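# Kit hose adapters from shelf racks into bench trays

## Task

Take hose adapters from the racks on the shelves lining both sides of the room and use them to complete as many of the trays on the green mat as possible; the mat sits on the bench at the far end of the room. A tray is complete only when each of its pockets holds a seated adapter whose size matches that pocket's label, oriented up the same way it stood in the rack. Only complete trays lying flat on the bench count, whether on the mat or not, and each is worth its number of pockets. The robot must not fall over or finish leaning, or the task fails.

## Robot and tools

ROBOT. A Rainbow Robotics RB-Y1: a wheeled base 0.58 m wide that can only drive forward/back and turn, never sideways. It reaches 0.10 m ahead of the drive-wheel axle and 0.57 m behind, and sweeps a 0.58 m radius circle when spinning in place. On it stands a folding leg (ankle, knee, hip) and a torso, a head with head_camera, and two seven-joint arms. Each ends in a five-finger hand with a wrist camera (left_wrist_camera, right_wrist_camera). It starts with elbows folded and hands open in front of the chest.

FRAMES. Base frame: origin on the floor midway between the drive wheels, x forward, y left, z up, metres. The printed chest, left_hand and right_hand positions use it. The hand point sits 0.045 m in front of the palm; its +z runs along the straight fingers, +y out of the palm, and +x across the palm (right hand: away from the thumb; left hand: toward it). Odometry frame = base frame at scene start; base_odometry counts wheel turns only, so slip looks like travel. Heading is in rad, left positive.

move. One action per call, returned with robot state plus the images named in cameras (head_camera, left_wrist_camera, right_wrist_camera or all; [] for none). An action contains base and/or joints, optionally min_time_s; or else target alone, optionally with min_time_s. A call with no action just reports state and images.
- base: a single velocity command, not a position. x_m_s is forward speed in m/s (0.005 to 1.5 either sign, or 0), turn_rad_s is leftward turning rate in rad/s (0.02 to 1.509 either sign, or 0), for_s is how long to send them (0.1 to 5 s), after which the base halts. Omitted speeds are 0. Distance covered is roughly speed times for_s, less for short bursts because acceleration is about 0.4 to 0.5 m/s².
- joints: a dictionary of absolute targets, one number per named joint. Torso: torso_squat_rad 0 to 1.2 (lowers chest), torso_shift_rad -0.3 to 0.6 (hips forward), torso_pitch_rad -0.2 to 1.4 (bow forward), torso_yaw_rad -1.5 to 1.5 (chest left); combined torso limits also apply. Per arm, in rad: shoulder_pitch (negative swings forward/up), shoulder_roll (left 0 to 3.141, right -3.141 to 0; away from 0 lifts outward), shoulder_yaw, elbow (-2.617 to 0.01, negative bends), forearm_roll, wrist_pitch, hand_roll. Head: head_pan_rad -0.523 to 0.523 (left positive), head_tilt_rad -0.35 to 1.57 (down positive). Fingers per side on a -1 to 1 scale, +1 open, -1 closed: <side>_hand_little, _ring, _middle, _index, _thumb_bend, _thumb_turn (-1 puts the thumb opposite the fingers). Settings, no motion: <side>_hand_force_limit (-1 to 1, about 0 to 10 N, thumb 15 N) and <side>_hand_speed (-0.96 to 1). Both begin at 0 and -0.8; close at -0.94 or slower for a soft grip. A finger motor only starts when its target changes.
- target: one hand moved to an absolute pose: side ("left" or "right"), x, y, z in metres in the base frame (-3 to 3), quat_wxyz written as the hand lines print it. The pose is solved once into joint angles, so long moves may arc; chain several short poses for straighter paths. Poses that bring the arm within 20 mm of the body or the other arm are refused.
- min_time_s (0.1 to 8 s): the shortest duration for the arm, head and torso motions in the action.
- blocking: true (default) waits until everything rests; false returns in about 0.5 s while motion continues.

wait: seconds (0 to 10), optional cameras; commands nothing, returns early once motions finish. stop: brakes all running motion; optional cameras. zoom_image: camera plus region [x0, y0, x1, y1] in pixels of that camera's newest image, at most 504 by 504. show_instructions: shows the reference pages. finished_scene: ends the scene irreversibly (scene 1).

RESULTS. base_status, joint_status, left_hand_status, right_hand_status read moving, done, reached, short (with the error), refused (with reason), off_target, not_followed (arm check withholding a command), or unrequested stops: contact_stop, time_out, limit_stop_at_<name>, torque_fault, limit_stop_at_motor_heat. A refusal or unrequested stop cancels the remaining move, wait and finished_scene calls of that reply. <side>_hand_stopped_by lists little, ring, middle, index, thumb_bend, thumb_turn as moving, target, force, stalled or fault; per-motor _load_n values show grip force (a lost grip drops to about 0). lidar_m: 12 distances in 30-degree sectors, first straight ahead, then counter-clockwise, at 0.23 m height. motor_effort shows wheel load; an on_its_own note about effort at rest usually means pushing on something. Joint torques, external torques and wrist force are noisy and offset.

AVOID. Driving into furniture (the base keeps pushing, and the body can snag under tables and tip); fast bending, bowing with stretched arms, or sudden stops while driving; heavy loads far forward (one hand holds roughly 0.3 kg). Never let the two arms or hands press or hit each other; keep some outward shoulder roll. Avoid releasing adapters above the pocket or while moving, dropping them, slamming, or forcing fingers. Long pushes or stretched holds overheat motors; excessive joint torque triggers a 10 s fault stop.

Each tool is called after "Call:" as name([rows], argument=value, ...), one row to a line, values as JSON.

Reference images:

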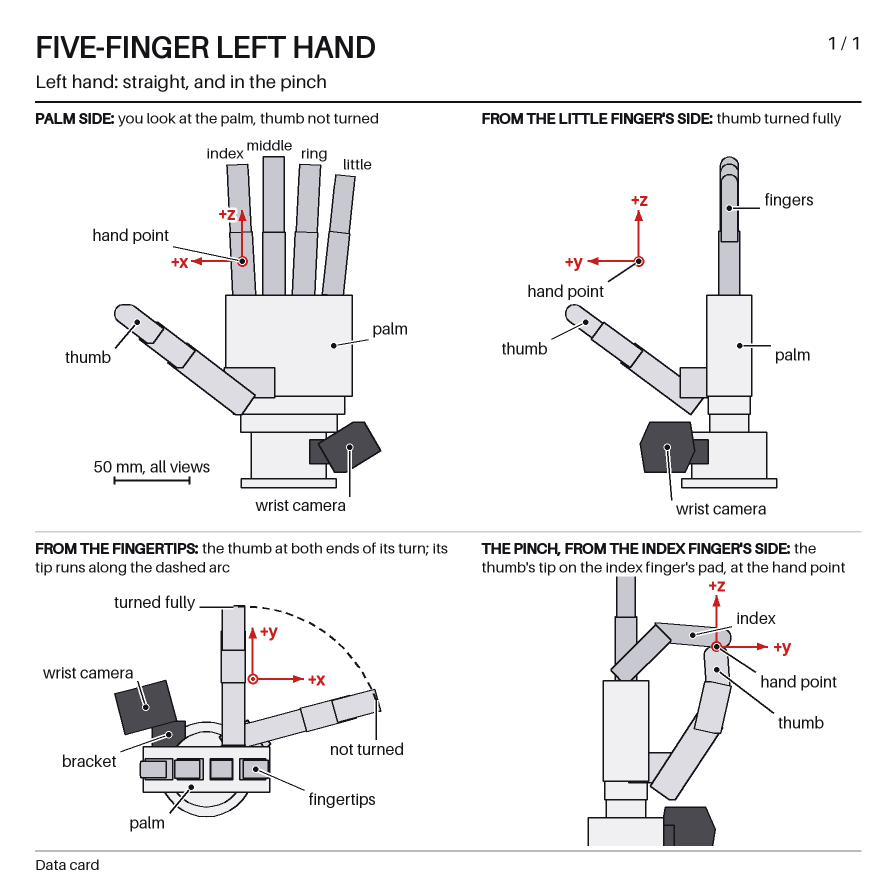

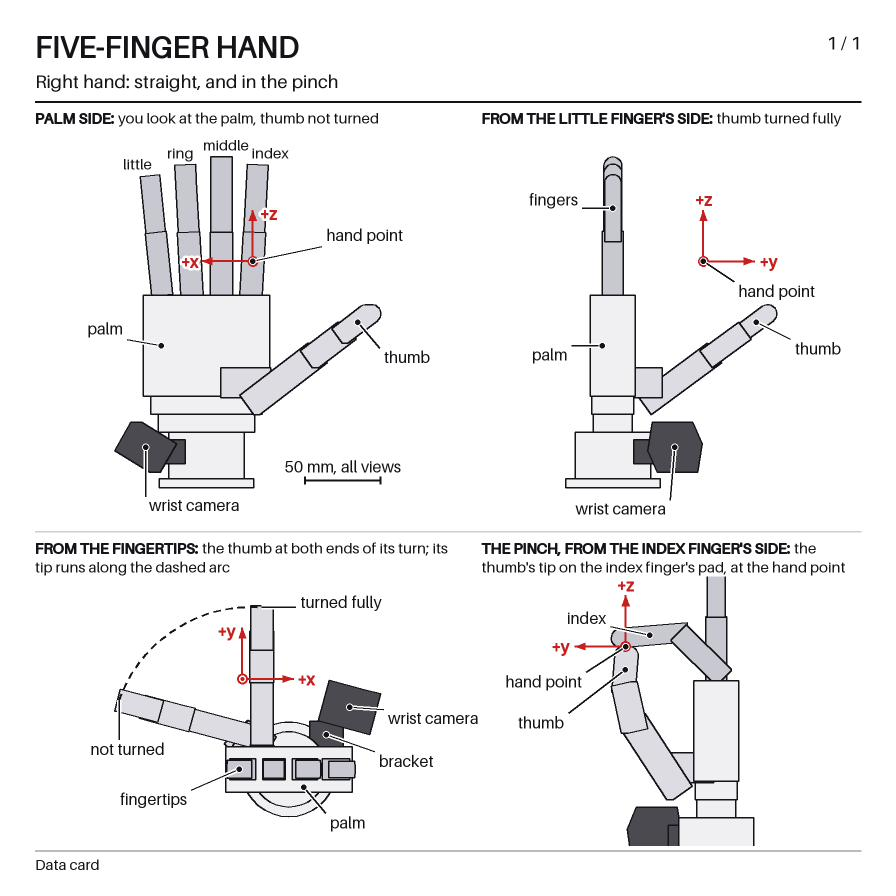

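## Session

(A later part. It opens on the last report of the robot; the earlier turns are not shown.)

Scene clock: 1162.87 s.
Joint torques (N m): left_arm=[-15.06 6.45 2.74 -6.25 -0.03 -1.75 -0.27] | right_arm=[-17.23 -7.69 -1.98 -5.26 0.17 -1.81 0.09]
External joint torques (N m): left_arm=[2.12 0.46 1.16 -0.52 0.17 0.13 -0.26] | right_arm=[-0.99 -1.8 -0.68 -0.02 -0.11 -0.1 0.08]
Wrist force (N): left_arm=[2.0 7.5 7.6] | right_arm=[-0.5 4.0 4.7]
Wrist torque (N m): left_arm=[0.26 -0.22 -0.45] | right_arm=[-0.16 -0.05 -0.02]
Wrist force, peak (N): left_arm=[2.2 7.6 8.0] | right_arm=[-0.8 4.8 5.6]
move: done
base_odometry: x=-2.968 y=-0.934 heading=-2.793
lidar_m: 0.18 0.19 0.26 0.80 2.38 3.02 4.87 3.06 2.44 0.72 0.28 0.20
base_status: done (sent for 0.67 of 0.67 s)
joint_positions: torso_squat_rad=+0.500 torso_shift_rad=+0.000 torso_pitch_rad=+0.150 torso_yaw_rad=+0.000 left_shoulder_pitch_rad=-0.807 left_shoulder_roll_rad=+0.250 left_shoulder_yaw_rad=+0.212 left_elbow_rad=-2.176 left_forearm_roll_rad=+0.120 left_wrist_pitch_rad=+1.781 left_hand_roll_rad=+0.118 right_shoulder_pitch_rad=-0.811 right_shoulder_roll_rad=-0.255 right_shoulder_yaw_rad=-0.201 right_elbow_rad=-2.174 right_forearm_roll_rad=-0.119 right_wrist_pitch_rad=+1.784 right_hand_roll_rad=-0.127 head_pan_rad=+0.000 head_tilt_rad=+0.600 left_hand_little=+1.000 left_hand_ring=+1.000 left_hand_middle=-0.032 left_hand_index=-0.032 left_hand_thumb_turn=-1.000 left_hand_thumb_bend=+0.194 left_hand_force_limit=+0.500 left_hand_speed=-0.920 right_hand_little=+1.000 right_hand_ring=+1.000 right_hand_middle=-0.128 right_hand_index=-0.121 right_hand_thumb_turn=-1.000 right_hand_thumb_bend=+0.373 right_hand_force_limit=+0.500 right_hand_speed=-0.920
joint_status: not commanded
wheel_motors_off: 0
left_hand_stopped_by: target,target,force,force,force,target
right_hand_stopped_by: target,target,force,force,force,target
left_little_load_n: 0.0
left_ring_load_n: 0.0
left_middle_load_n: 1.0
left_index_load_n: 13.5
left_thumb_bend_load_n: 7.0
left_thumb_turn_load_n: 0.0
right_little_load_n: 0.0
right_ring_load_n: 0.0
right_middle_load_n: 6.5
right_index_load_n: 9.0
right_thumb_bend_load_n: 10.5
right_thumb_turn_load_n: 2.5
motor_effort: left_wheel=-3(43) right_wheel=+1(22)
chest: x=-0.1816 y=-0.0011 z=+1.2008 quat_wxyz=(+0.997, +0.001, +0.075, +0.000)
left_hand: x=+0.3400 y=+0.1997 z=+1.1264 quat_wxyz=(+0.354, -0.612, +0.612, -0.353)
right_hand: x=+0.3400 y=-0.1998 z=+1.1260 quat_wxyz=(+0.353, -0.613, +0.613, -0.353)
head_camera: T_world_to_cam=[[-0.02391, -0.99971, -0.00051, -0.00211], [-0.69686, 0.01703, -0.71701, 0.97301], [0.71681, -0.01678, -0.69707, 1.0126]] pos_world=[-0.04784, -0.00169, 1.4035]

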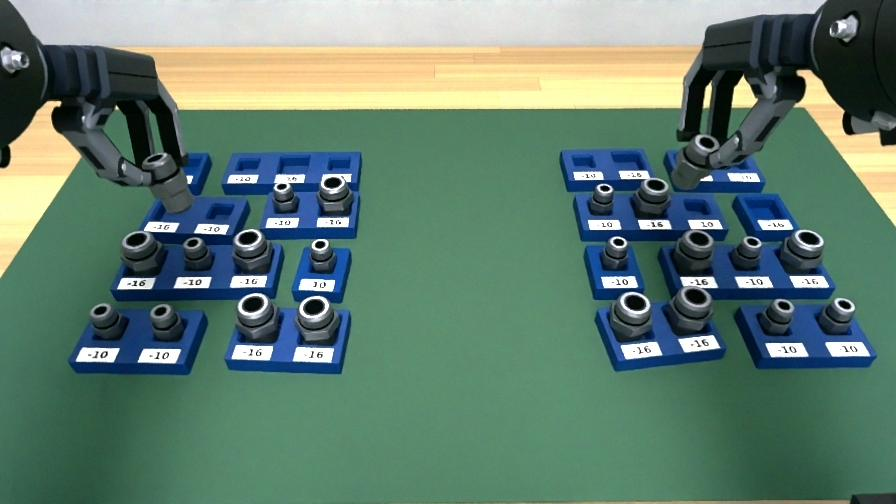

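Call:
move(target={"side":"right","x":0.5224,"y":-0.3117,"z":1.045,"quat_wxyz":[0.3156,-0.6329,0.5897,-0.3903]}, min_time_s=1.8)

Call:
move(target={"side":"left","x":0.537,"y":0.2507,"z":1.05,"quat_wxyz":[0.4056,-0.5792,0.6409,-0.2989]}, min_time_s=1.8, cameras=["all"])

Call:
zoom_image(camera="head_camera", region=[170, 110, 270, 210])

Call:
zoom_image(camera="head_camera", region=[660, 110, 760, 210])

Scene clock: 1166.03 s.
Joint torques (N m): left_arm=[-15.13 7.1 3.12 -6.35 -0.19 -1.72 -0.18] | right_arm=[-24.09 -12.65 -1.69 -8.91 -0.1 -1.73 0.06]
External joint torques (N m): left_arm=[2.05 1.11 1.55 -0.62 0.01 0.16 -0.17] | right_arm=[-1.29 -1.86 -0.65 0.5 -0.2 -0.01 0.04]
Wrist force (N): left_arm=[2.3 7.5 7.3] | right_arm=[-2.0 4.0 4.0]
Wrist torque (N m): left_arm=[0.28 -0.24 -0.44] | right_arm=[-0.13 0.17 -0.09]
Wrist force, peak (N): left_arm=[2.6 7.7 7.7] | right_arm=[-2.3 4.4 5.4]
move: done
base_odometry: x=-2.968 y=-0.934 heading=-2.793
lidar_m: 0.18 0.19 0.27 0.81 2.38 3.03 4.87 3.08 2.44 0.71 0.27 0.19
base_status: not commanded
joint_positions: torso_squat_rad=+0.500 torso_shift_rad=+0.000 torso_pitch_rad=+0.150 torso_yaw_rad=+0.000 left_shoulder_pitch_rad=-0.807 left_shoulder_roll_rad=+0.250 left_shoulder_yaw_rad=+0.212 left_elbow_rad=-2.176 left_forearm_roll_rad=+0.120 left_wrist_pitch_rad=+1.781 left_hand_roll_rad=+0.118 right_shoulder_pitch_rad=-1.080 right_shoulder_roll_rad=-0.424 right_shoulder_yaw_rad=-0.303 right_elbow_rad=-1.029 right_forearm_roll_rad=-0.207 right_wrist_pitch_rad=+0.964 right_hand_roll_rad=+0.197 head_pan_rad=+0.000 head_tilt_rad=+0.600 left_hand_little=+1.000 left_hand_ring=+1.000 left_hand_middle=-0.032 left_hand_index=-0.032 left_hand_thumb_turn=-1.000 left_hand_thumb_bend=+0.194 left_hand_force_limit=+0.500 left_hand_speed=-0.920 right_hand_little=+1.000 right_hand_ring=+1.000 right_hand_middle=-0.128 right_hand_index=-0.121 right_hand_thumb_turn=-1.000 right_hand_thumb_bend=+0.373 right_hand_force_limit=+0.500 right_hand_speed=-0.920
joint_status: all done
wheel_motors_off: 0
left_hand_stopped_by: target,target,force,force,force,target
right_hand_stopped_by: target,target,force,force,force,target
left_little_load_n: 0.0
left_ring_load_n: -0.5
left_middle_load_n: 1.0
left_index_load_n: 13.0
left_thumb_bend_load_n: 7.0
left_thumb_turn_load_n: 0.0
right_little_load_n: 0.0
right_ring_load_n: 0.0
right_middle_load_n: 6.0
right_index_load_n: 9.0
right_thumb_bend_load_n: 10.5
right_thumb_turn_load_n: 2.5
motor_effort: left_wheel=-2(8) right_wheel=+2(3)
chest: x=-0.1817 y=-0.0011 z=+1.2008 quat_wxyz=(+0.997, +0.001, +0.075, +0.000)
left_hand: x=+0.3400 y=+0.1997 z=+1.1264 quat_wxyz=(+0.354, -0.612, +0.612, -0.353)
right_hand: x=+0.5221 y=-0.3116 z=+1.0448 quat_wxyz=(+0.316, -0.633, +0.590, -0.391)
right_hand_status: reached (checked arc that bows 49 mm and turns the hand up to 8 deg, planned for 1.8 s): 0 mm and 0.0 deg off.
pictures: none

Scene clock: 1168.17 s.
Joint torques (N m): left_arm=[-22.39 10.23 0.46 -10.19 -0.26 -1.55 -0.07] | right_arm=[-24.28 -12.89 -1.56 -8.95 0.05 -1.7 -0.05]
External joint torques (N m): left_arm=[2.96 0.36 -1.14 0.13 -0.08 0.33 -0.05] | right_arm=[-1.48 -2.11 -0.52 0.46 -0.05 0.03 -0.06]
Wrist force (N): left_arm=[2.9 7.7 7.6] | right_arm=[-1.3 4.7 4.0]
Wrist torque (N m): left_arm=[0.34 -0.24 -0.43] | right_arm=[-0.04 0.04 0.01]
Wrist force, peak (N): left_arm=[3.0 7.8 8.3] | right_arm=[-2.4 4.5 4.3]
move: done
base_odometry: x=-2.968 y=-0.934 heading=-2.793
lidar_m: 0.18 0.19 0.27 0.80 2.38 3.03 4.88 3.07 2.42 0.71 0.27 0.20
base_status: not commanded
joint_positions: torso_squat_rad=+0.500 torso_shift_rad=+0.000 torso_pitch_rad=+0.150 torso_yaw_rad=+0.000 left_shoulder_pitch_rad=-1.157 left_shoulder_roll_rad=+0.347 left_shoulder_yaw_rad=+0.183 left_elbow_rad=-0.979 left_forearm_roll_rad=+0.056 left_wrist_pitch_rad=+0.946 left_hand_roll_rad=-0.040 right_shoulder_pitch_rad=-1.080 right_shoulder_roll_rad=-0.424 right_shoulder_yaw_rad=-0.303 right_elbow_rad=-1.029 right_forearm_roll_rad=-0.207 right_wrist_pitch_rad=+0.964 right_hand_roll_rad=+0.197 head_pan_rad=+0.000 head_tilt_rad=+0.600 left_hand_little=+1.000 left_hand_ring=+1.000 left_hand_middle=-0.032 left_hand_index=-0.032 left_hand_thumb_turn=-1.000 left_hand_thumb_bend=+0.194 left_hand_force_limit=+0.500 left_hand_speed=-0.920 right_hand_little=+1.000 right_hand_ring=+1.000 right_hand_middle=-0.128 right_hand_index=-0.121 right_hand_thumb_turn=-1.000 right_hand_thumb_bend=+0.373 right_hand_force_limit=+0.500 right_hand_speed=-0.920
joint_status: all done
wheel_motors_off: 0
left_hand_stopped_by: target,target,force,force,force,target
right_hand_stopped_by: target,target,force,force,force,target
left_little_load_n: 0.0
left_ring_load_n: 0.0
left_middle_load_n: 1.0
left_index_load_n: 13.0
left_thumb_bend_load_n: 6.5
left_thumb_turn_load_n: 0.0
right_little_load_n: 0.0
right_ring_load_n: 0.0
right_middle_load_n: 6.5
right_index_load_n: 9.0
right_thumb_bend_load_n: 10.5
right_thumb_turn_load_n: 2.5
motor_effort: left_wheel=-4(7) right_wheel=+2(3)
chest: x=-0.1817 y=-0.0011 z=+1.2008 quat_wxyz=(+0.997, +0.001, +0.075, +0.000)
left_hand: x=+0.5368 y=+0.2507 z=+1.0503 quat_wxyz=(+0.406, -0.579, +0.640, -0.299)
left_hand_status: reached (checked arc that bows 53 mm and turns the hand up to 10 deg, planned for 1.8 s): 0 mm and 0.1 deg off.
right_hand: x=+0.5221 y=-0.3116 z=+1.0448 quat_wxyz=(+0.316, -0.633, +0.590, -0.390)
pictures: head_camera, left_wrist_camera, right_wrist_camera
head_camera: T_world_to_cam=[[-0.0239, -0.99971, -0.00051, -0.00211], [-0.69681, 0.01703, -0.71706, 0.97308], [0.71686, -0.01678, -0.69702, 1.01253]] pos_world=[-0.04785, -0.00169, 1.4035]
left_wrist_camera: T_world_to_cam=[[0.48968, -0.3634, 0.79256, -1.00127], [-0.53282, -0.84425, -0.0579, 0.55827], [0.69016, -0.39394, -0.60704, 0.47569]] pos_world=[0.45945, 0.29485, 1.11465]
right_wrist_camera: T_world_to_cam=[[-0.51291, -0.37214, -0.77359, 0.95793], [-0.55471, 0.83142, -0.03217, 0.58189], [0.65515, 0.41262, -0.63287, 0.55915]] pos_world=[0.44779, -0.35803, 1.11363]

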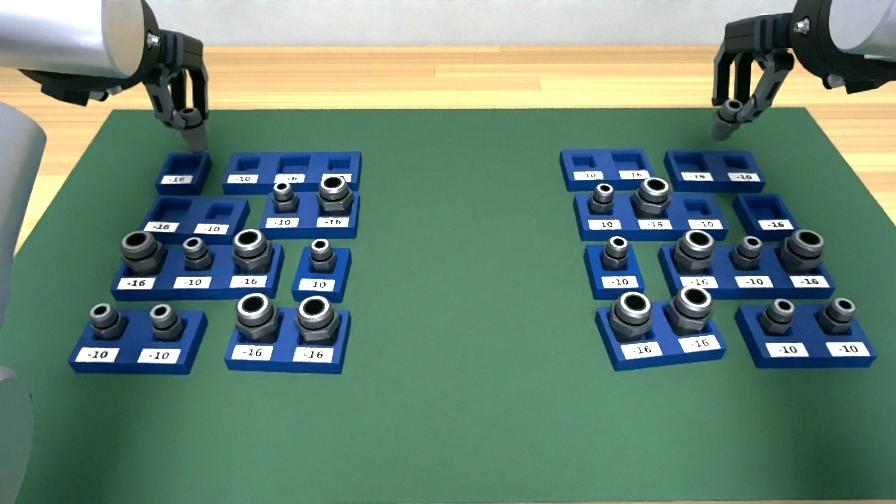

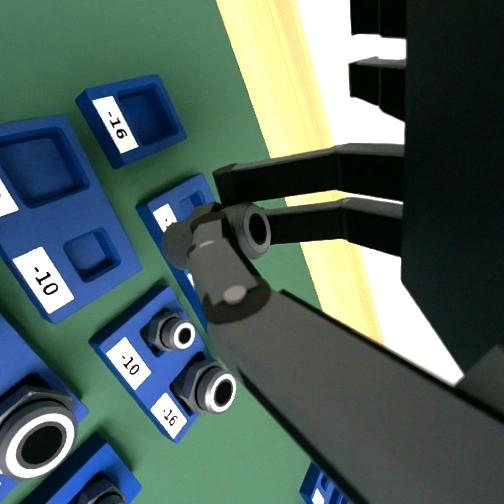

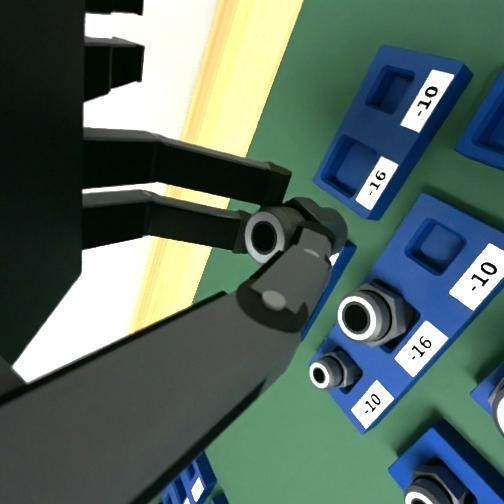

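Scaled by 5.040 from the camera's image (finer frame: 1280x720).

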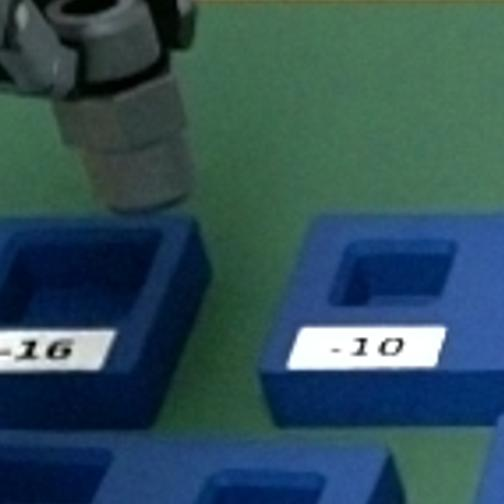

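Scaled by 5.040 from the camera's image (finer frame: 1280x720).

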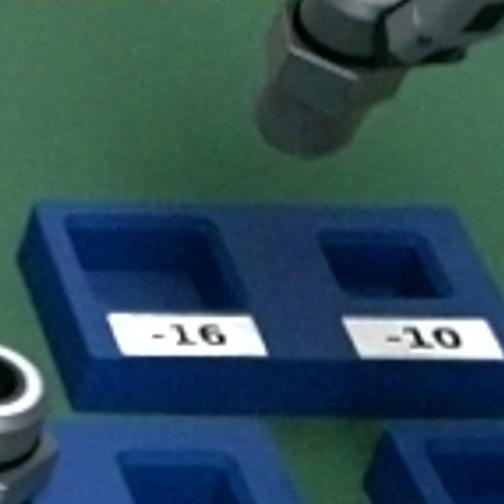

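Call:
zoom_image(camera="head_camera", region=[700, 85, 760, 145])

Call:
zoom_image(camera="head_camera", region=[160, 98, 220, 158])

Scaled by 8.400 from the camera's image (finer frame: 1280x720).

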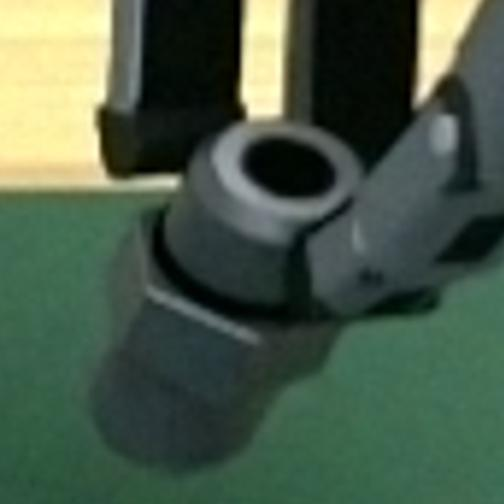

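Scaled by 8.400 from the camera's image (finer frame: 1280x720).

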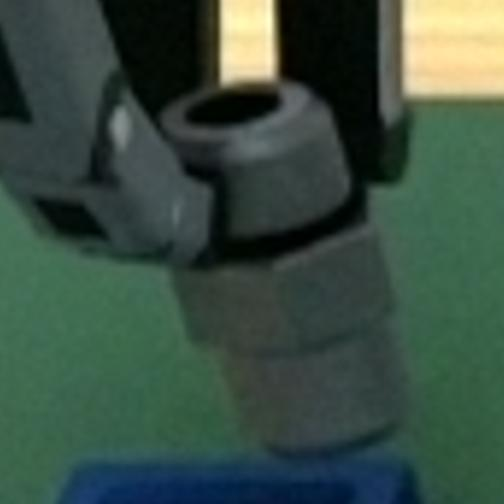

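Call:
move(target={"side":"right","x":0.5224,"y":-0.3117,"z":1.03,"quat_wxyz":[0.2825,-0.6508,0.6156,-0.3434]}, min_time_s=1.2, cameras=["all"])

Call:
zoom_image(camera="head_camera", region=[700, 100, 760, 160])

Scene clock: 1172.00 s.
Joint torques (N m): left_arm=[-22.41 10.46 0.78 -9.69 -0.32 -1.81 -0.19] | right_arm=[-25.1 -13.95 0.38 -8.94 0.06 -1.61 0.08]
External joint torques (N m): left_arm=[2.93 0.59 -0.82 0.64 -0.14 0.08 -0.18] | right_arm=[-1.16 -3.02 1.08 0.57 -0.02 -0.02 0.07]
Wrist force (N): left_arm=[3.1 7.3 7.3] | right_arm=[-1.8 3.1 4.7]
Wrist torque (N m): left_arm=[0.31 -0.28 -0.42] | right_arm=[-0.23 0.10 -0.08]
Wrist force, peak (N): left_arm=[3.1 7.9 7.5] | right_arm=[-2.3 3.4 5.7]
move: done
base_odometry: x=-2.968 y=-0.934 heading=-2.793
lidar_m: 0.18 0.20 0.26 0.81 2.37 3.03 4.87 3.08 2.44 0.72 0.26 0.19
base_status: not commanded
joint_positions: torso_squat_rad=+0.500 torso_shift_rad=+0.000 torso_pitch_rad=+0.150 torso_yaw_rad=+0.000 left_shoulder_pitch_rad=-1.157 left_shoulder_roll_rad=+0.347 left_shoulder_yaw_rad=+0.183 left_elbow_rad=-0.979 left_forearm_roll_rad=+0.056 left_wrist_pitch_rad=+0.946 left_hand_roll_rad=-0.040 right_shoulder_pitch_rad=-1.226 right_shoulder_roll_rad=-0.464 right_shoulder_yaw_rad=-0.295 right_elbow_rad=-0.759 right_forearm_roll_rad=-0.206 right_wrist_pitch_rad=+0.971 right_hand_roll_rad=+0.206 head_pan_rad=+0.000 head_tilt_rad=+0.600 left_hand_little=+1.000 left_hand_ring=+1.000 left_hand_middle=-0.032 left_hand_index=-0.032 left_hand_thumb_turn=-1.000 left_hand_thumb_bend=+0.194 left_hand_force_limit=+0.500 left_hand_speed=-0.920 right_hand_little=+1.000 right_hand_ring=+1.000 right_hand_middle=-0.128 right_hand_index=-0.121 right_hand_thumb_turn=-1.000 right_hand_thumb_bend=+0.373 right_hand_force_limit=+0.500 right_hand_speed=-0.920
joint_status: all done
wheel_motors_off: 0
left_hand_stopped_by: target,target,force,force,force,target
right_hand_stopped_by: target,target,force,force,force,target
left_little_load_n: 0.0
left_ring_load_n: 0.0
left_middle_load_n: 1.0
left_index_load_n: 13.5
left_thumb_bend_load_n: 6.5
left_thumb_turn_load_n: 0.0
right_little_load_n: 0.0
right_ring_load_n: 0.0
right_middle_load_n: 6.5
right_index_load_n: 9.0
right_thumb_bend_load_n: 10.5
right_thumb_turn_load_n: 2.5
motor_effort: left_wheel=-3(6) right_wheel=+2(3)
chest: x=-0.1817 y=-0.0011 z=+1.2008 quat_wxyz=(+0.997, +0.001, +0.075, +0.000)
left_hand: x=+0.5368 y=+0.2507 z=+1.0503 quat_wxyz=(+0.406, -0.579, +0.640, -0.299)
right_hand: x=+0.5213 y=-0.3114 z=+1.0298 quat_wxyz=(+0.284, -0.649, +0.615, -0.346)
right_hand_status: reached (checked arc that bows 7 mm and turns the hand up to 7 deg, planned for 1.2 s): 1 mm and 0.4 deg off.
pictures: head_camera, left_wrist_camera, right_wrist_camera
head_camera: T_world_to_cam=[[-0.0239, -0.99971, -0.00051, -0.00211], [-0.69681, 0.01703, -0.71706, 0.97308], [0.71686, -0.01678, -0.69702, 1.01253]] pos_world=[-0.04785, -0.00169, 1.4035]
left_wrist_camera: T_world_to_cam=[[0.48968, -0.3634, 0.79256, -1.00127], [-0.53282, -0.84425, -0.0579, 0.55827], [0.69016, -0.39394, -0.60704, 0.47569]] pos_world=[0.45945, 0.29485, 1.11465]
right_wrist_camera: T_world_to_cam=[[-0.60731, -0.35033, -0.71305, 0.93969], [-0.54519, 0.83662, 0.0533, 0.48941], [0.57788, 0.42112, -0.69908, 0.66117]] pos_world=[0.45543, -0.35868, 1.10617]

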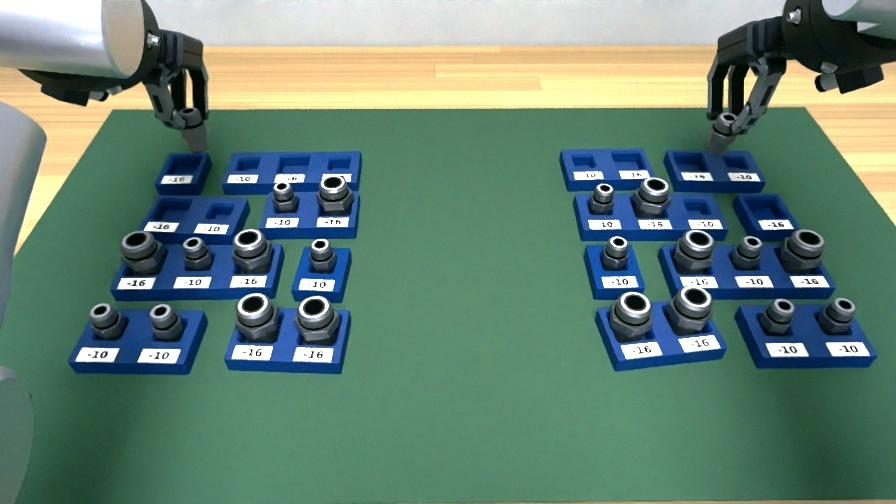

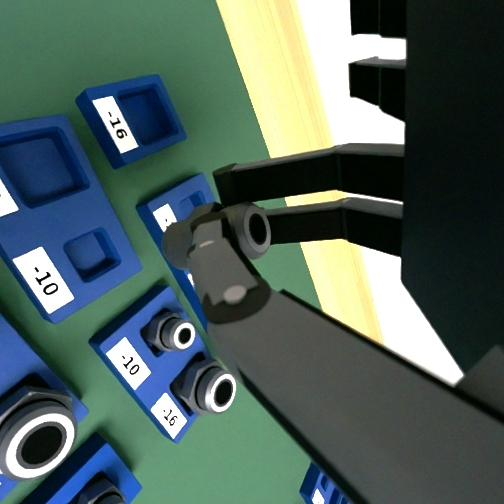

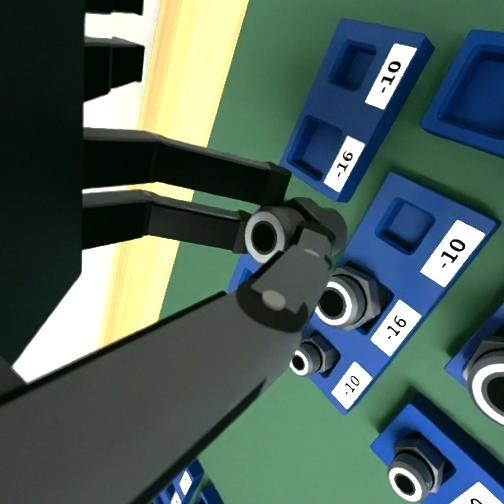

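Scaled by 8.400 from the camera's image (finer frame: 1280x720).

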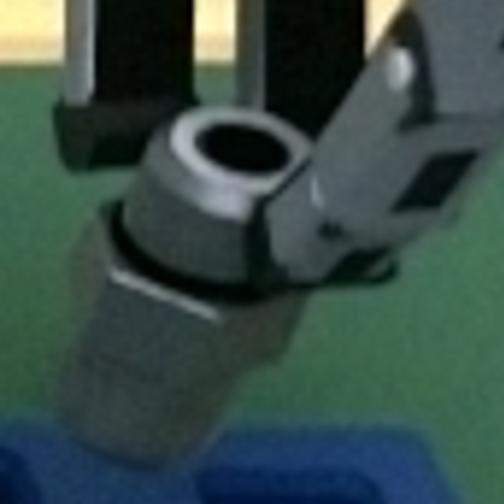

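Call:
move(target={"side":"right","x":0.5224,"y":-0.3117,"z":0.975,"quat_wxyz":[0.2825,-0.6508,0.6156,-0.3434]}, min_time_s=1.2)

Call:
move(target={"side":"left","x":0.537,"y":0.2507,"z":0.98,"quat_wxyz":[0.4056,-0.5792,0.6409,-0.2989]}, min_time_s=1.2, cameras=["all"])

Call:
zoom_image(camera="head_camera", region=[170, 150, 270, 220])

Call:
zoom_image(camera="head_camera", region=[650, 150, 750, 220])

Scene clock: 1174.00 s.
Joint torques (N m): left_arm=[-22.44 10.22 0.18 -9.93 -0.48 -1.63 -0.08] | right_arm=[-24.44 -11.98 -1.37 -9.33 -0.13 -1.9 0.26]
External joint torques (N m): left_arm=[2.9 0.36 -1.42 0.4 -0.3 0.25 -0.06] | right_arm=[-0.58 -1.06 -0.85 0.3 -0.2 -0.32 0.25]
Wrist force (N): left_arm=[3.2 7.6 7.1] | right_arm=[-1.9 3.6 5.5]
Wrist torque (N m): left_arm=[0.37 -0.32 -0.43] | right_arm=[-0.22 0.13 -0.10]
Wrist force, peak (N): left_arm=[3.2 7.7 7.7] | right_arm=[-1.7 4.4 5.6]
move: done
base_odometry: x=-2.968 y=-0.934 heading=-2.793
lidar_m: 0.18 0.19 0.28 0.80 2.38 3.02 4.87 3.08 2.43 0.71 0.27 0.20
base_status: not commanded
joint_positions: torso_squat_rad=+0.500 torso_shift_rad=+0.000 torso_pitch_rad=+0.150 torso_yaw_rad=+0.000 left_shoulder_pitch_rad=-1.157 left_shoulder_roll_rad=+0.347 left_shoulder_yaw_rad=+0.183 left_elbow_rad=-0.979 left_forearm_roll_rad=+0.056 left_wrist_pitch_rad=+0.946 left_hand_roll_rad=-0.040 right_shoulder_pitch_rad=-1.194 right_shoulder_roll_rad=-0.439 right_shoulder_yaw_rad=-0.301 right_elbow_rad=-0.626 right_forearm_roll_rad=-0.217 right_wrist_pitch_rad=+0.807 right_hand_roll_rad=+0.242 head_pan_rad=+0.000 head_tilt_rad=+0.600 left_hand_little=+1.000 left_hand_ring=+1.000 left_hand_middle=-0.032 left_hand_index=-0.032 left_hand_thumb_turn=-1.000 left_hand_thumb_bend=+0.194 left_hand_force_limit=+0.500 left_hand_speed=-0.920 right_hand_little=+1.000 right_hand_ring=+1.000 right_hand_middle=-0.128 right_hand_index=-0.121 right_hand_thumb_turn=-1.000 right_hand_thumb_bend=+0.373 right_hand_force_limit=+0.500 right_hand_speed=-0.920
joint_status: all done
wheel_motors_off: 0
left_hand_stopped_by: target,target,force,force,force,target
right_hand_stopped_by: target,target,force,force,force,target
left_little_load_n: 0.0
left_ring_load_n: 0.0
left_middle_load_n: 1.0
left_index_load_n: 13.5
left_thumb_bend_load_n: 6.5
left_thumb_turn_load_n: 0.0
right_little_load_n: 0.0
right_ring_load_n: 0.0
right_middle_load_n: 6.5
right_index_load_n: 9.0
right_thumb_bend_load_n: 10.5
right_thumb_turn_load_n: 3.0
motor_effort: left_wheel=-3(7) right_wheel=+2(3)
chest: x=-0.1817 y=-0.0011 z=+1.2008 quat_wxyz=(+0.997, +0.001, +0.075, +0.000)
left_hand: x=+0.5368 y=+0.2507 z=+1.0503 quat_wxyz=(+0.406, -0.579, +0.640, -0.299)
right_hand: x=+0.5220 y=-0.3117 z=+0.9748 quat_wxyz=(+0.283, -0.650, +0.615, -0.344)
right_hand_status: reached (checked arc that bows 2 mm and turns the hand up to 1 deg, planned for 1.2 s): 0 mm and 0.1 deg off.
pictures: none

Scene clock: 1175.53 s.
Joint torques (N m): left_arm=[-20.84 8.9 -0.63 -10.61 -0.27 -1.77 0.4] | right_arm=[-24.48 -11.93 -1.27 -9.36 -0.2 -1.92 0.28]
External joint torques (N m): left_arm=[4.11 -0.62 -2.04 0.05 -0.11 0.11 0.42] | right_arm=[-0.63 -1.02 -0.75 0.27 -0.27 -0.34 0.27]
Wrist force (N): left_arm=[3.0 7.4 7.4] | right_arm=[-1.4 3.8 4.8]
Wrist torque (N m): left_arm=[0.31 -0.27 -0.23] | right_arm=[-0.11 0.04 -0.05]
Wrist force, peak (N): left_arm=[3.1 7.9 7.6] | right_arm=[-1.7 4.0 5.8]
move: done
base_odometry: x=-2.968 y=-0.934 heading=-2.793
lidar_m: 0.18 0.19 0.27 0.79 2.37 3.02 4.87 3.08 2.44 0.72 0.27 0.19
base_status: not commanded
joint_positions: torso_squat_rad=+0.500 torso_shift_rad=+0.000 torso_pitch_rad=+0.150 torso_yaw_rad=+0.000 left_shoulder_pitch_rad=-1.081 left_shoulder_roll_rad=+0.309 left_shoulder_yaw_rad=+0.172 left_elbow_rad=-0.869 left_forearm_roll_rad=+0.030 left_wrist_pitch_rad=+0.753 left_hand_roll_rad=-0.022 right_shoulder_pitch_rad=-1.194 right_shoulder_roll_rad=-0.439 right_shoulder_yaw_rad=-0.301 right_elbow_rad=-0.626 right_forearm_roll_rad=-0.217 right_wrist_pitch_rad=+0.807 right_hand_roll_rad=+0.242 head_pan_rad=+0.000 head_tilt_rad=+0.600 left_hand_little=+1.000 left_hand_ring=+1.000 left_hand_middle=-0.032 left_hand_index=-0.032 left_hand_thumb_turn=-1.000 left_hand_thumb_bend=+0.194 left_hand_force_limit=+0.500 left_hand_speed=-0.920 right_hand_little=+1.000 right_hand_ring=+1.000 right_hand_middle=-0.128 right_hand_index=-0.121 right_hand_thumb_turn=-1.000 right_hand_thumb_bend=+0.373 right_hand_force_limit=+0.500 right_hand_speed=-0.920
joint_status: all done
wheel_motors_off: 0
left_hand_stopped_by: target,target,force,force,force,target
right_hand_stopped_by: target,target,force,force,force,target
left_little_load_n: 0.0
left_ring_load_n: 0.0
left_middle_load_n: 1.0
left_index_load_n: 13.5
left_thumb_bend_load_n: 6.5
left_thumb_turn_load_n: 0.0
right_little_load_n: 0.0
right_ring_load_n: 0.0
right_middle_load_n: 6.0
right_index_load_n: 9.0
right_thumb_bend_load_n: 10.5
right_thumb_turn_load_n: 2.5
motor_effort: left_wheel=-6(7) right_wheel=+2(3)
chest: x=-0.1817 y=-0.0011 z=+1.2008 quat_wxyz=(+0.997, +0.001, +0.075, +0.000)
left_hand: x=+0.5367 y=+0.2508 z=+0.9806 quat_wxyz=(+0.406, -0.579, +0.640, -0.299)
left_hand_status: reached (checked arc that bows 3 mm and turns the hand up to 0 deg, planned for 1.2 s): 1 mm and 0.1 deg off.
right_hand: x=+0.5220 y=-0.3117 z=+0.9748 quat_wxyz=(+0.283, -0.650, +0.615, -0.344)
pictures: head_camera, left_wrist_camera, right_wrist_camera
head_camera: T_world_to_cam=[[-0.0239, -0.99971, -0.00051, -0.00211], [-0.69681, 0.01703, -0.71706, 0.97308], [0.71686, -0.01678, -0.69702, 1.01253]] pos_world=[-0.04785, -0.00169, 1.4035]
left_wrist_camera: T_world_to_cam=[[0.48951, -0.36364, 0.79256, -0.94579], [-0.53287, -0.84419, -0.05821, 0.5546], [0.69024, -0.39383, -0.60701, 0.4334]] pos_world=[0.45936, 0.29495, 1.04495]
right_wrist_camera: T_world_to_cam=[[-0.61062, -0.35121, -0.70978, 0.89911], [-0.54614, 0.8358, 0.05628, 0.49026], [0.57347, 0.42201, -0.70217, 0.62816]] pos_world=[0.45653, -0.35907, 1.05166]

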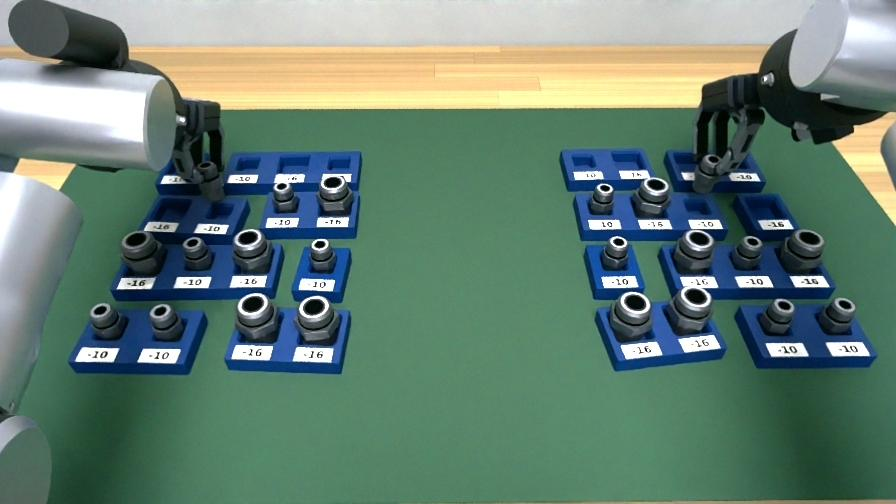

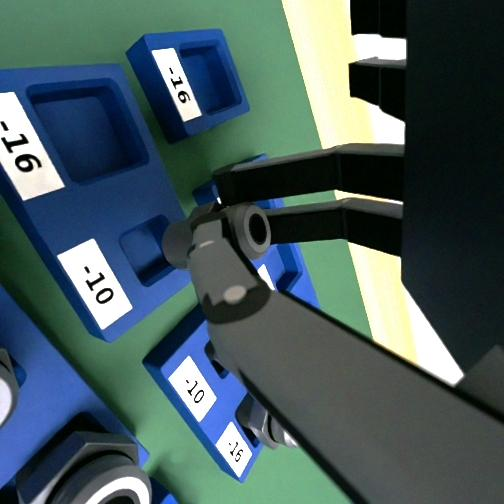

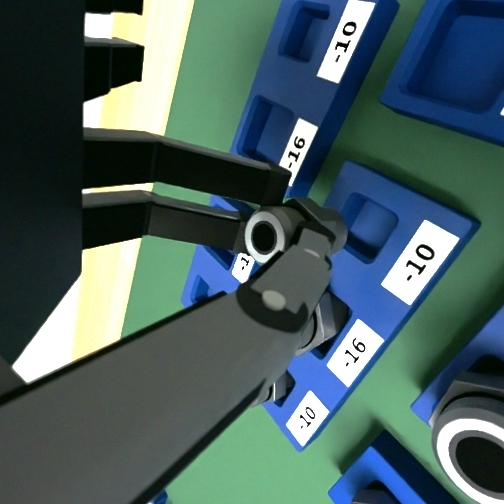

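Scaled by 5.040 from the camera's image (finer frame: 1280x720).

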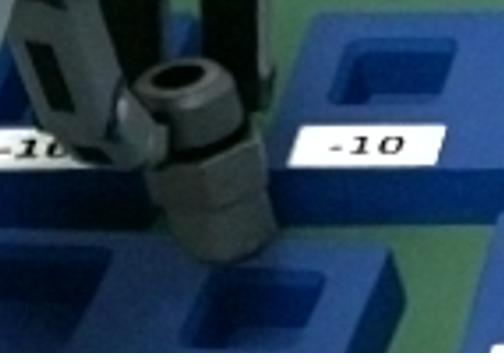

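Scaled by 5.040 from the camera's image (finer frame: 1280x720).

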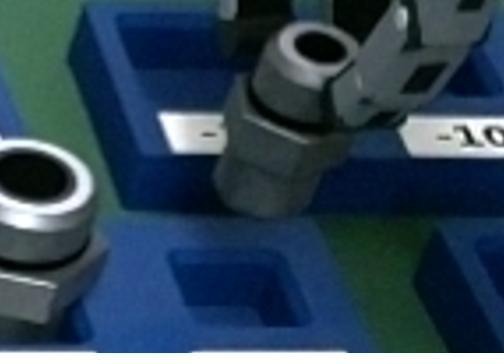

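Call:
move(target={"side":"right","x":0.5192,"y":-0.3132,"z":0.958,"quat_wxyz":[0.2825,-0.6508,0.6156,-0.3434]}, min_time_s=1.0)

Call:
move(target={"side":"left","x":0.537,"y":0.2503,"z":0.966,"quat_wxyz":[0.4056,-0.5792,0.6409,-0.2989]}, min_time_s=1.0, cameras=["all"])

Call:
zoom_image(camera="head_camera", region=[170, 160, 270, 230])

Call:
zoom_image(camera="head_camera", region=[650, 160, 750, 230])

Scene clock: 1177.43 s.
Joint torques (N m): left_arm=[-20.59 9.24 -0.4 -10.63 -0.54 -2.02 0.53] | right_arm=[-24.09 -11.23 -1.33 -9.15 -0.21 -1.93 0.21]
External joint torques (N m): left_arm=[4.36 -0.28 -1.81 0.02 -0.38 -0.14 0.55] | right_arm=[-0.42 -0.31 -0.82 0.48 -0.27 -0.36 0.2]
Wrist force (N): left_arm=[3.3 7.6 7.5] | right_arm=[-2.5 3.8 5.4]
Wrist torque (N m): left_arm=[0.33 -0.30 -0.24] | right_arm=[-0.15 0.18 -0.14]
Wrist force, peak (N): left_arm=[3.2 7.7 7.6] | right_arm=[-1.9 4.1 5.4]
move: done
base_odometry: x=-2.968 y=-0.934 heading=-2.793
lidar_m: 0.18 0.20 0.28 0.80 2.37 3.02 4.87 3.08 2.43 0.71 0.27 0.19
base_status: not commanded
joint_positions: torso_squat_rad=+0.500 torso_shift_rad=+0.000 torso_pitch_rad=+0.150 torso_yaw_rad=+0.000 left_shoulder_pitch_rad=-1.081 left_shoulder_roll_rad=+0.309 left_shoulder_yaw_rad=+0.172 left_elbow_rad=-0.869 left_forearm_roll_rad=+0.030 left_wrist_pitch_rad=+0.753 left_hand_roll_rad=-0.022 right_shoulder_pitch_rad=-1.172 right_shoulder_roll_rad=-0.432 right_shoulder_yaw_rad=-0.305 right_elbow_rad=-0.609 right_forearm_roll_rad=-0.226 right_wrist_pitch_rad=+0.769 right_hand_roll_rad=+0.257 head_pan_rad=+0.000 head_tilt_rad=+0.600 left_hand_little=+1.000 left_hand_ring=+1.000 left_hand_middle=-0.032 left_hand_index=-0.032 left_hand_thumb_turn=-1.000 left_hand_thumb_bend=+0.194 left_hand_force_limit=+0.500 left_hand_speed=-0.920 right_hand_little=+1.000 right_hand_ring=+1.000 right_hand_middle=-0.128 right_hand_index=-0.121 right_hand_thumb_turn=-1.000 right_hand_thumb_bend=+0.373 right_hand_force_limit=+0.500 right_hand_speed=-0.920
joint_status: all done
wheel_motors_off: 0
left_hand_stopped_by: target,target,force,force,force,target
right_hand_stopped_by: target,target,force,force,force,target
left_little_load_n: 0.0
left_ring_load_n: 0.0
left_middle_load_n: 1.0
left_index_load_n: 13.5
left_thumb_bend_load_n: 6.5
left_thumb_turn_load_n: 0.0
right_little_load_n: 0.0
right_ring_load_n: 0.0
right_middle_load_n: 6.5
right_index_load_n: 9.0
right_thumb_bend_load_n: 10.5
right_thumb_turn_load_n: 2.5
motor_effort: left_wheel=-6(6) right_wheel=+2(3)
chest: x=-0.1817 y=-0.0011 z=+1.2008 quat_wxyz=(+0.997, +0.001, +0.075, +0.000)
left_hand: x=+0.5367 y=+0.2508 z=+0.9806 quat_wxyz=(+0.406, -0.579, +0.640, -0.299)
right_hand: x=+0.5190 y=-0.3133 z=+0.9579 quat_wxyz=(+0.282, -0.651, +0.616, -0.344)
right_hand_status: reached (checked arc that bows 1 mm and turns the hand up to 0 deg, planned for 1.0 s): 0 mm and 0.0 deg off.
pictures: none

Scene clock: 1178.77 s.
Joint torques (N m): left_arm=[-20.33 8.48 -0.62 -10.18 -0.6 -1.83 0.37] | right_arm=[-23.98 -11.97 -1.43 -9.16 -0.35 -1.74 0.17]
External joint torques (N m): left_arm=[4.62 -0.99 -1.95 0.51 -0.45 0.05 0.38] | right_arm=[-0.3 -1.04 -0.92 0.46 -0.41 -0.17 0.17]
Wrist force (N): left_arm=[3.3 7.6 7.3] | right_arm=[-1.5 3.7 5.3]
Wrist torque (N m): left_arm=[0.33 -0.31 -0.22] | right_arm=[-0.17 0.04 -0.09]
Wrist force, peak (N): left_arm=[3.2 7.6 7.6] | right_arm=[-1.6 4.2 5.6]
move: done
base_odometry: x=-2.968 y=-0.934 heading=-2.793
lidar_m: 0.18 0.19 0.27 0.80 2.38 3.03 4.88 3.07 2.43 0.71 0.27 0.19
base_status: not commanded
joint_positions: torso_squat_rad=+0.500 torso_shift_rad=+0.000 torso_pitch_rad=+0.150 torso_yaw_rad=+0.000 left_shoulder_pitch_rad=-1.078 left_shoulder_roll_rad=+0.302 left_shoulder_yaw_rad=+0.171 left_elbow_rad=-0.824 left_forearm_roll_rad=+0.023 left_wrist_pitch_rad=+0.705 left_hand_roll_rad=-0.017 right_shoulder_pitch_rad=-1.172 right_shoulder_roll_rad=-0.432 right_shoulder_yaw_rad=-0.305 right_elbow_rad=-0.609 right_forearm_roll_rad=-0.226 right_wrist_pitch_rad=+0.769 right_hand_roll_rad=+0.257 head_pan_rad=+0.000 head_tilt_rad=+0.600 left_hand_little=+1.000 left_hand_ring=+1.000 left_hand_middle=-0.032 left_hand_index=-0.032 left_hand_thumb_turn=-1.000 left_hand_thumb_bend=+0.194 left_hand_force_limit=+0.500 left_hand_speed=-0.920 right_hand_little=+1.000 right_hand_ring=+1.000 right_hand_middle=-0.128 right_hand_index=-0.121 right_hand_thumb_turn=-1.000 right_hand_thumb_bend=+0.373 right_hand_force_limit=+0.500 right_hand_speed=-0.920
joint_status: all done
wheel_motors_off: 0
left_hand_stopped_by: target,target,force,force,force,target
right_hand_stopped_by: target,target,force,force,force,target
left_little_load_n: 0.0
left_ring_load_n: 0.0
left_middle_load_n: 1.0
left_index_load_n: 13.0
left_thumb_bend_load_n: 6.5
left_thumb_turn_load_n: 0.0
right_little_load_n: 0.0
right_ring_load_n: 0.0
right_middle_load_n: 6.0
right_index_load_n: 9.0
right_thumb_bend_load_n: 10.5
right_thumb_turn_load_n: 2.5
motor_effort: left_wheel=-5(7) right_wheel=+2(3)
chest: x=-0.1817 y=-0.0011 z=+1.2008 quat_wxyz=(+0.997, +0.001, +0.075, +0.000)
left_hand: x=+0.5371 y=+0.2505 z=+0.9666 quat_wxyz=(+0.406, -0.579, +0.641, -0.299)
left_hand_status: reached (checked arc that bows 1 mm and turns the hand up to 0 deg, planned for 1.0 s): 1 mm and 0.1 deg off.
right_hand: x=+0.5190 y=-0.3133 z=+0.9579 quat_wxyz=(+0.282, -0.651, +0.616, -0.344)
pictures: head_camera, left_wrist_camera, right_wrist_camera
head_camera: T_world_to_cam=[[-0.0239, -0.99971, -0.00051, -0.00211], [-0.69681, 0.01703, -0.71706, 0.97308], [0.71686, -0.01678, -0.69702, 1.01253]] pos_world=[-0.04785, -0.00169, 1.4035]
left_wrist_camera: T_world_to_cam=[[0.49011, -0.36359, 0.79221, -0.93492], [-0.53296, -0.84417, -0.05772, 0.55327], [0.68974, -0.39393, -0.60752, 0.42528]] pos_world=[0.45975, 0.29465, 1.03095]
right_wrist_camera: T_world_to_cam=[[-0.61155, -0.35139, -0.70889, 0.8843], [-0.54667, 0.83537, 0.05752, 0.48996], [0.57198, 0.42271, -0.70297, 0.62031]] pos_world=[0.45384, -0.36077, 1.03475]

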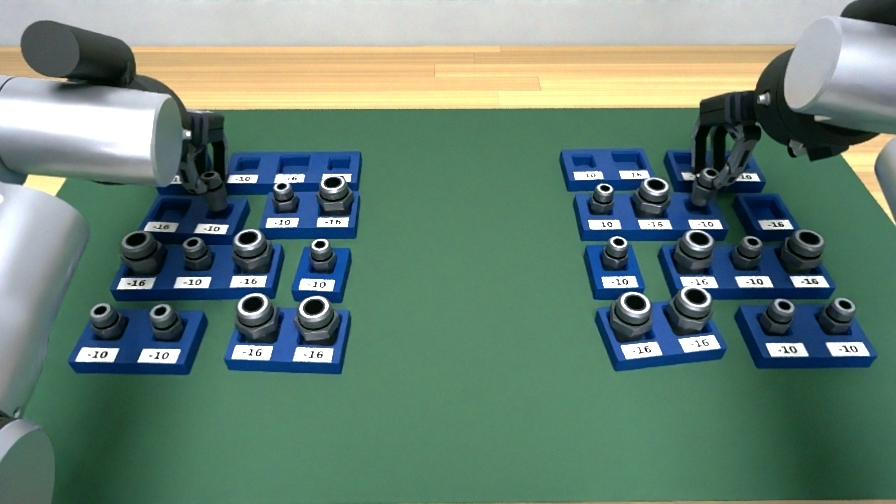

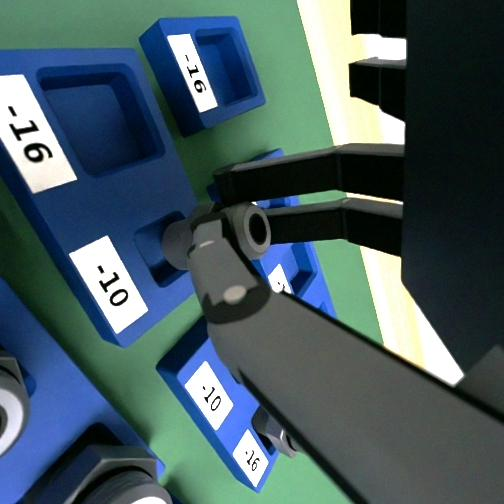

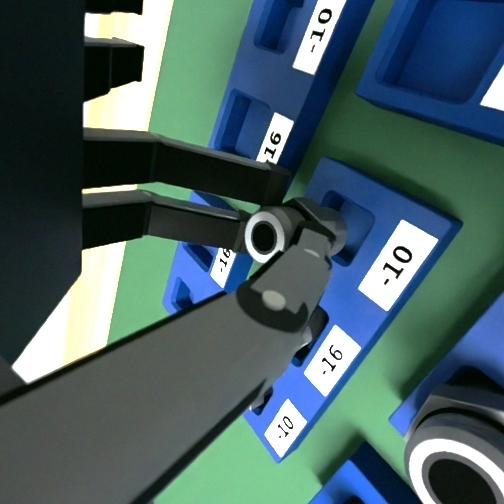

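Scaled by 5.040 from the camera's image (finer frame: 1280x720).

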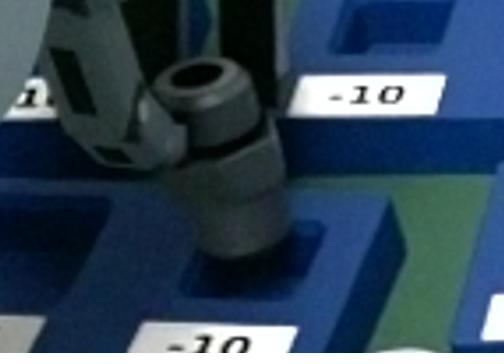

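Scaled by 5.040 from the camera's image (finer frame: 1280x720).

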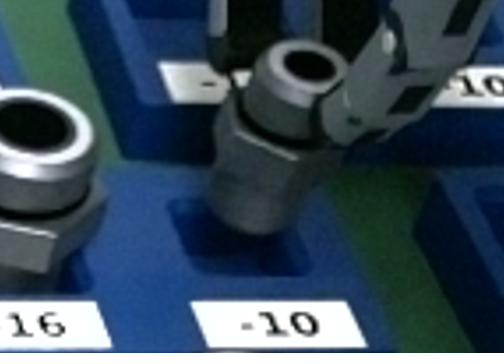

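Call:
zoom_image(camera="head_camera", region=[675, 170, 725, 220])

Call:
zoom_image(camera="head_camera", region=[195, 180, 245, 230])

Scaled by 10.080 from the camera's image (finer frame: 1280x720).

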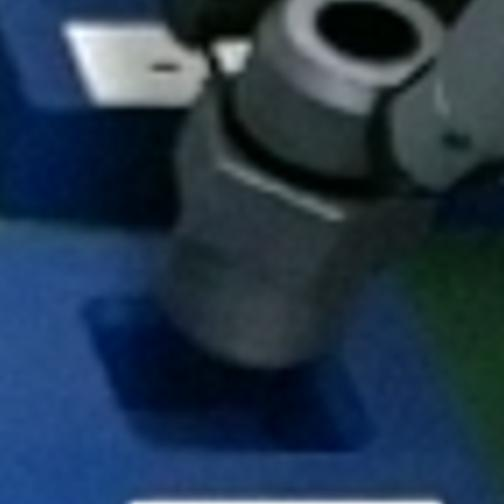

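Scaled by 10.080 from the camera's image (finer frame: 1280x720).

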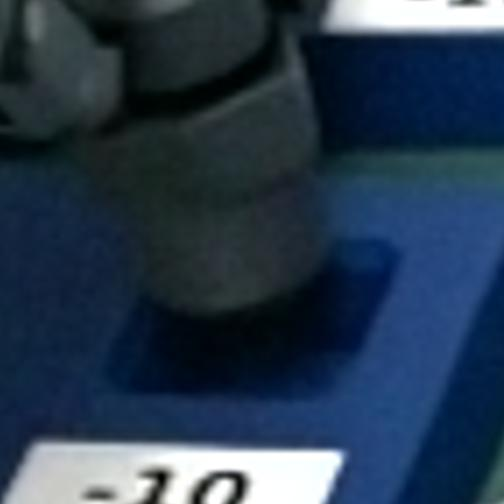

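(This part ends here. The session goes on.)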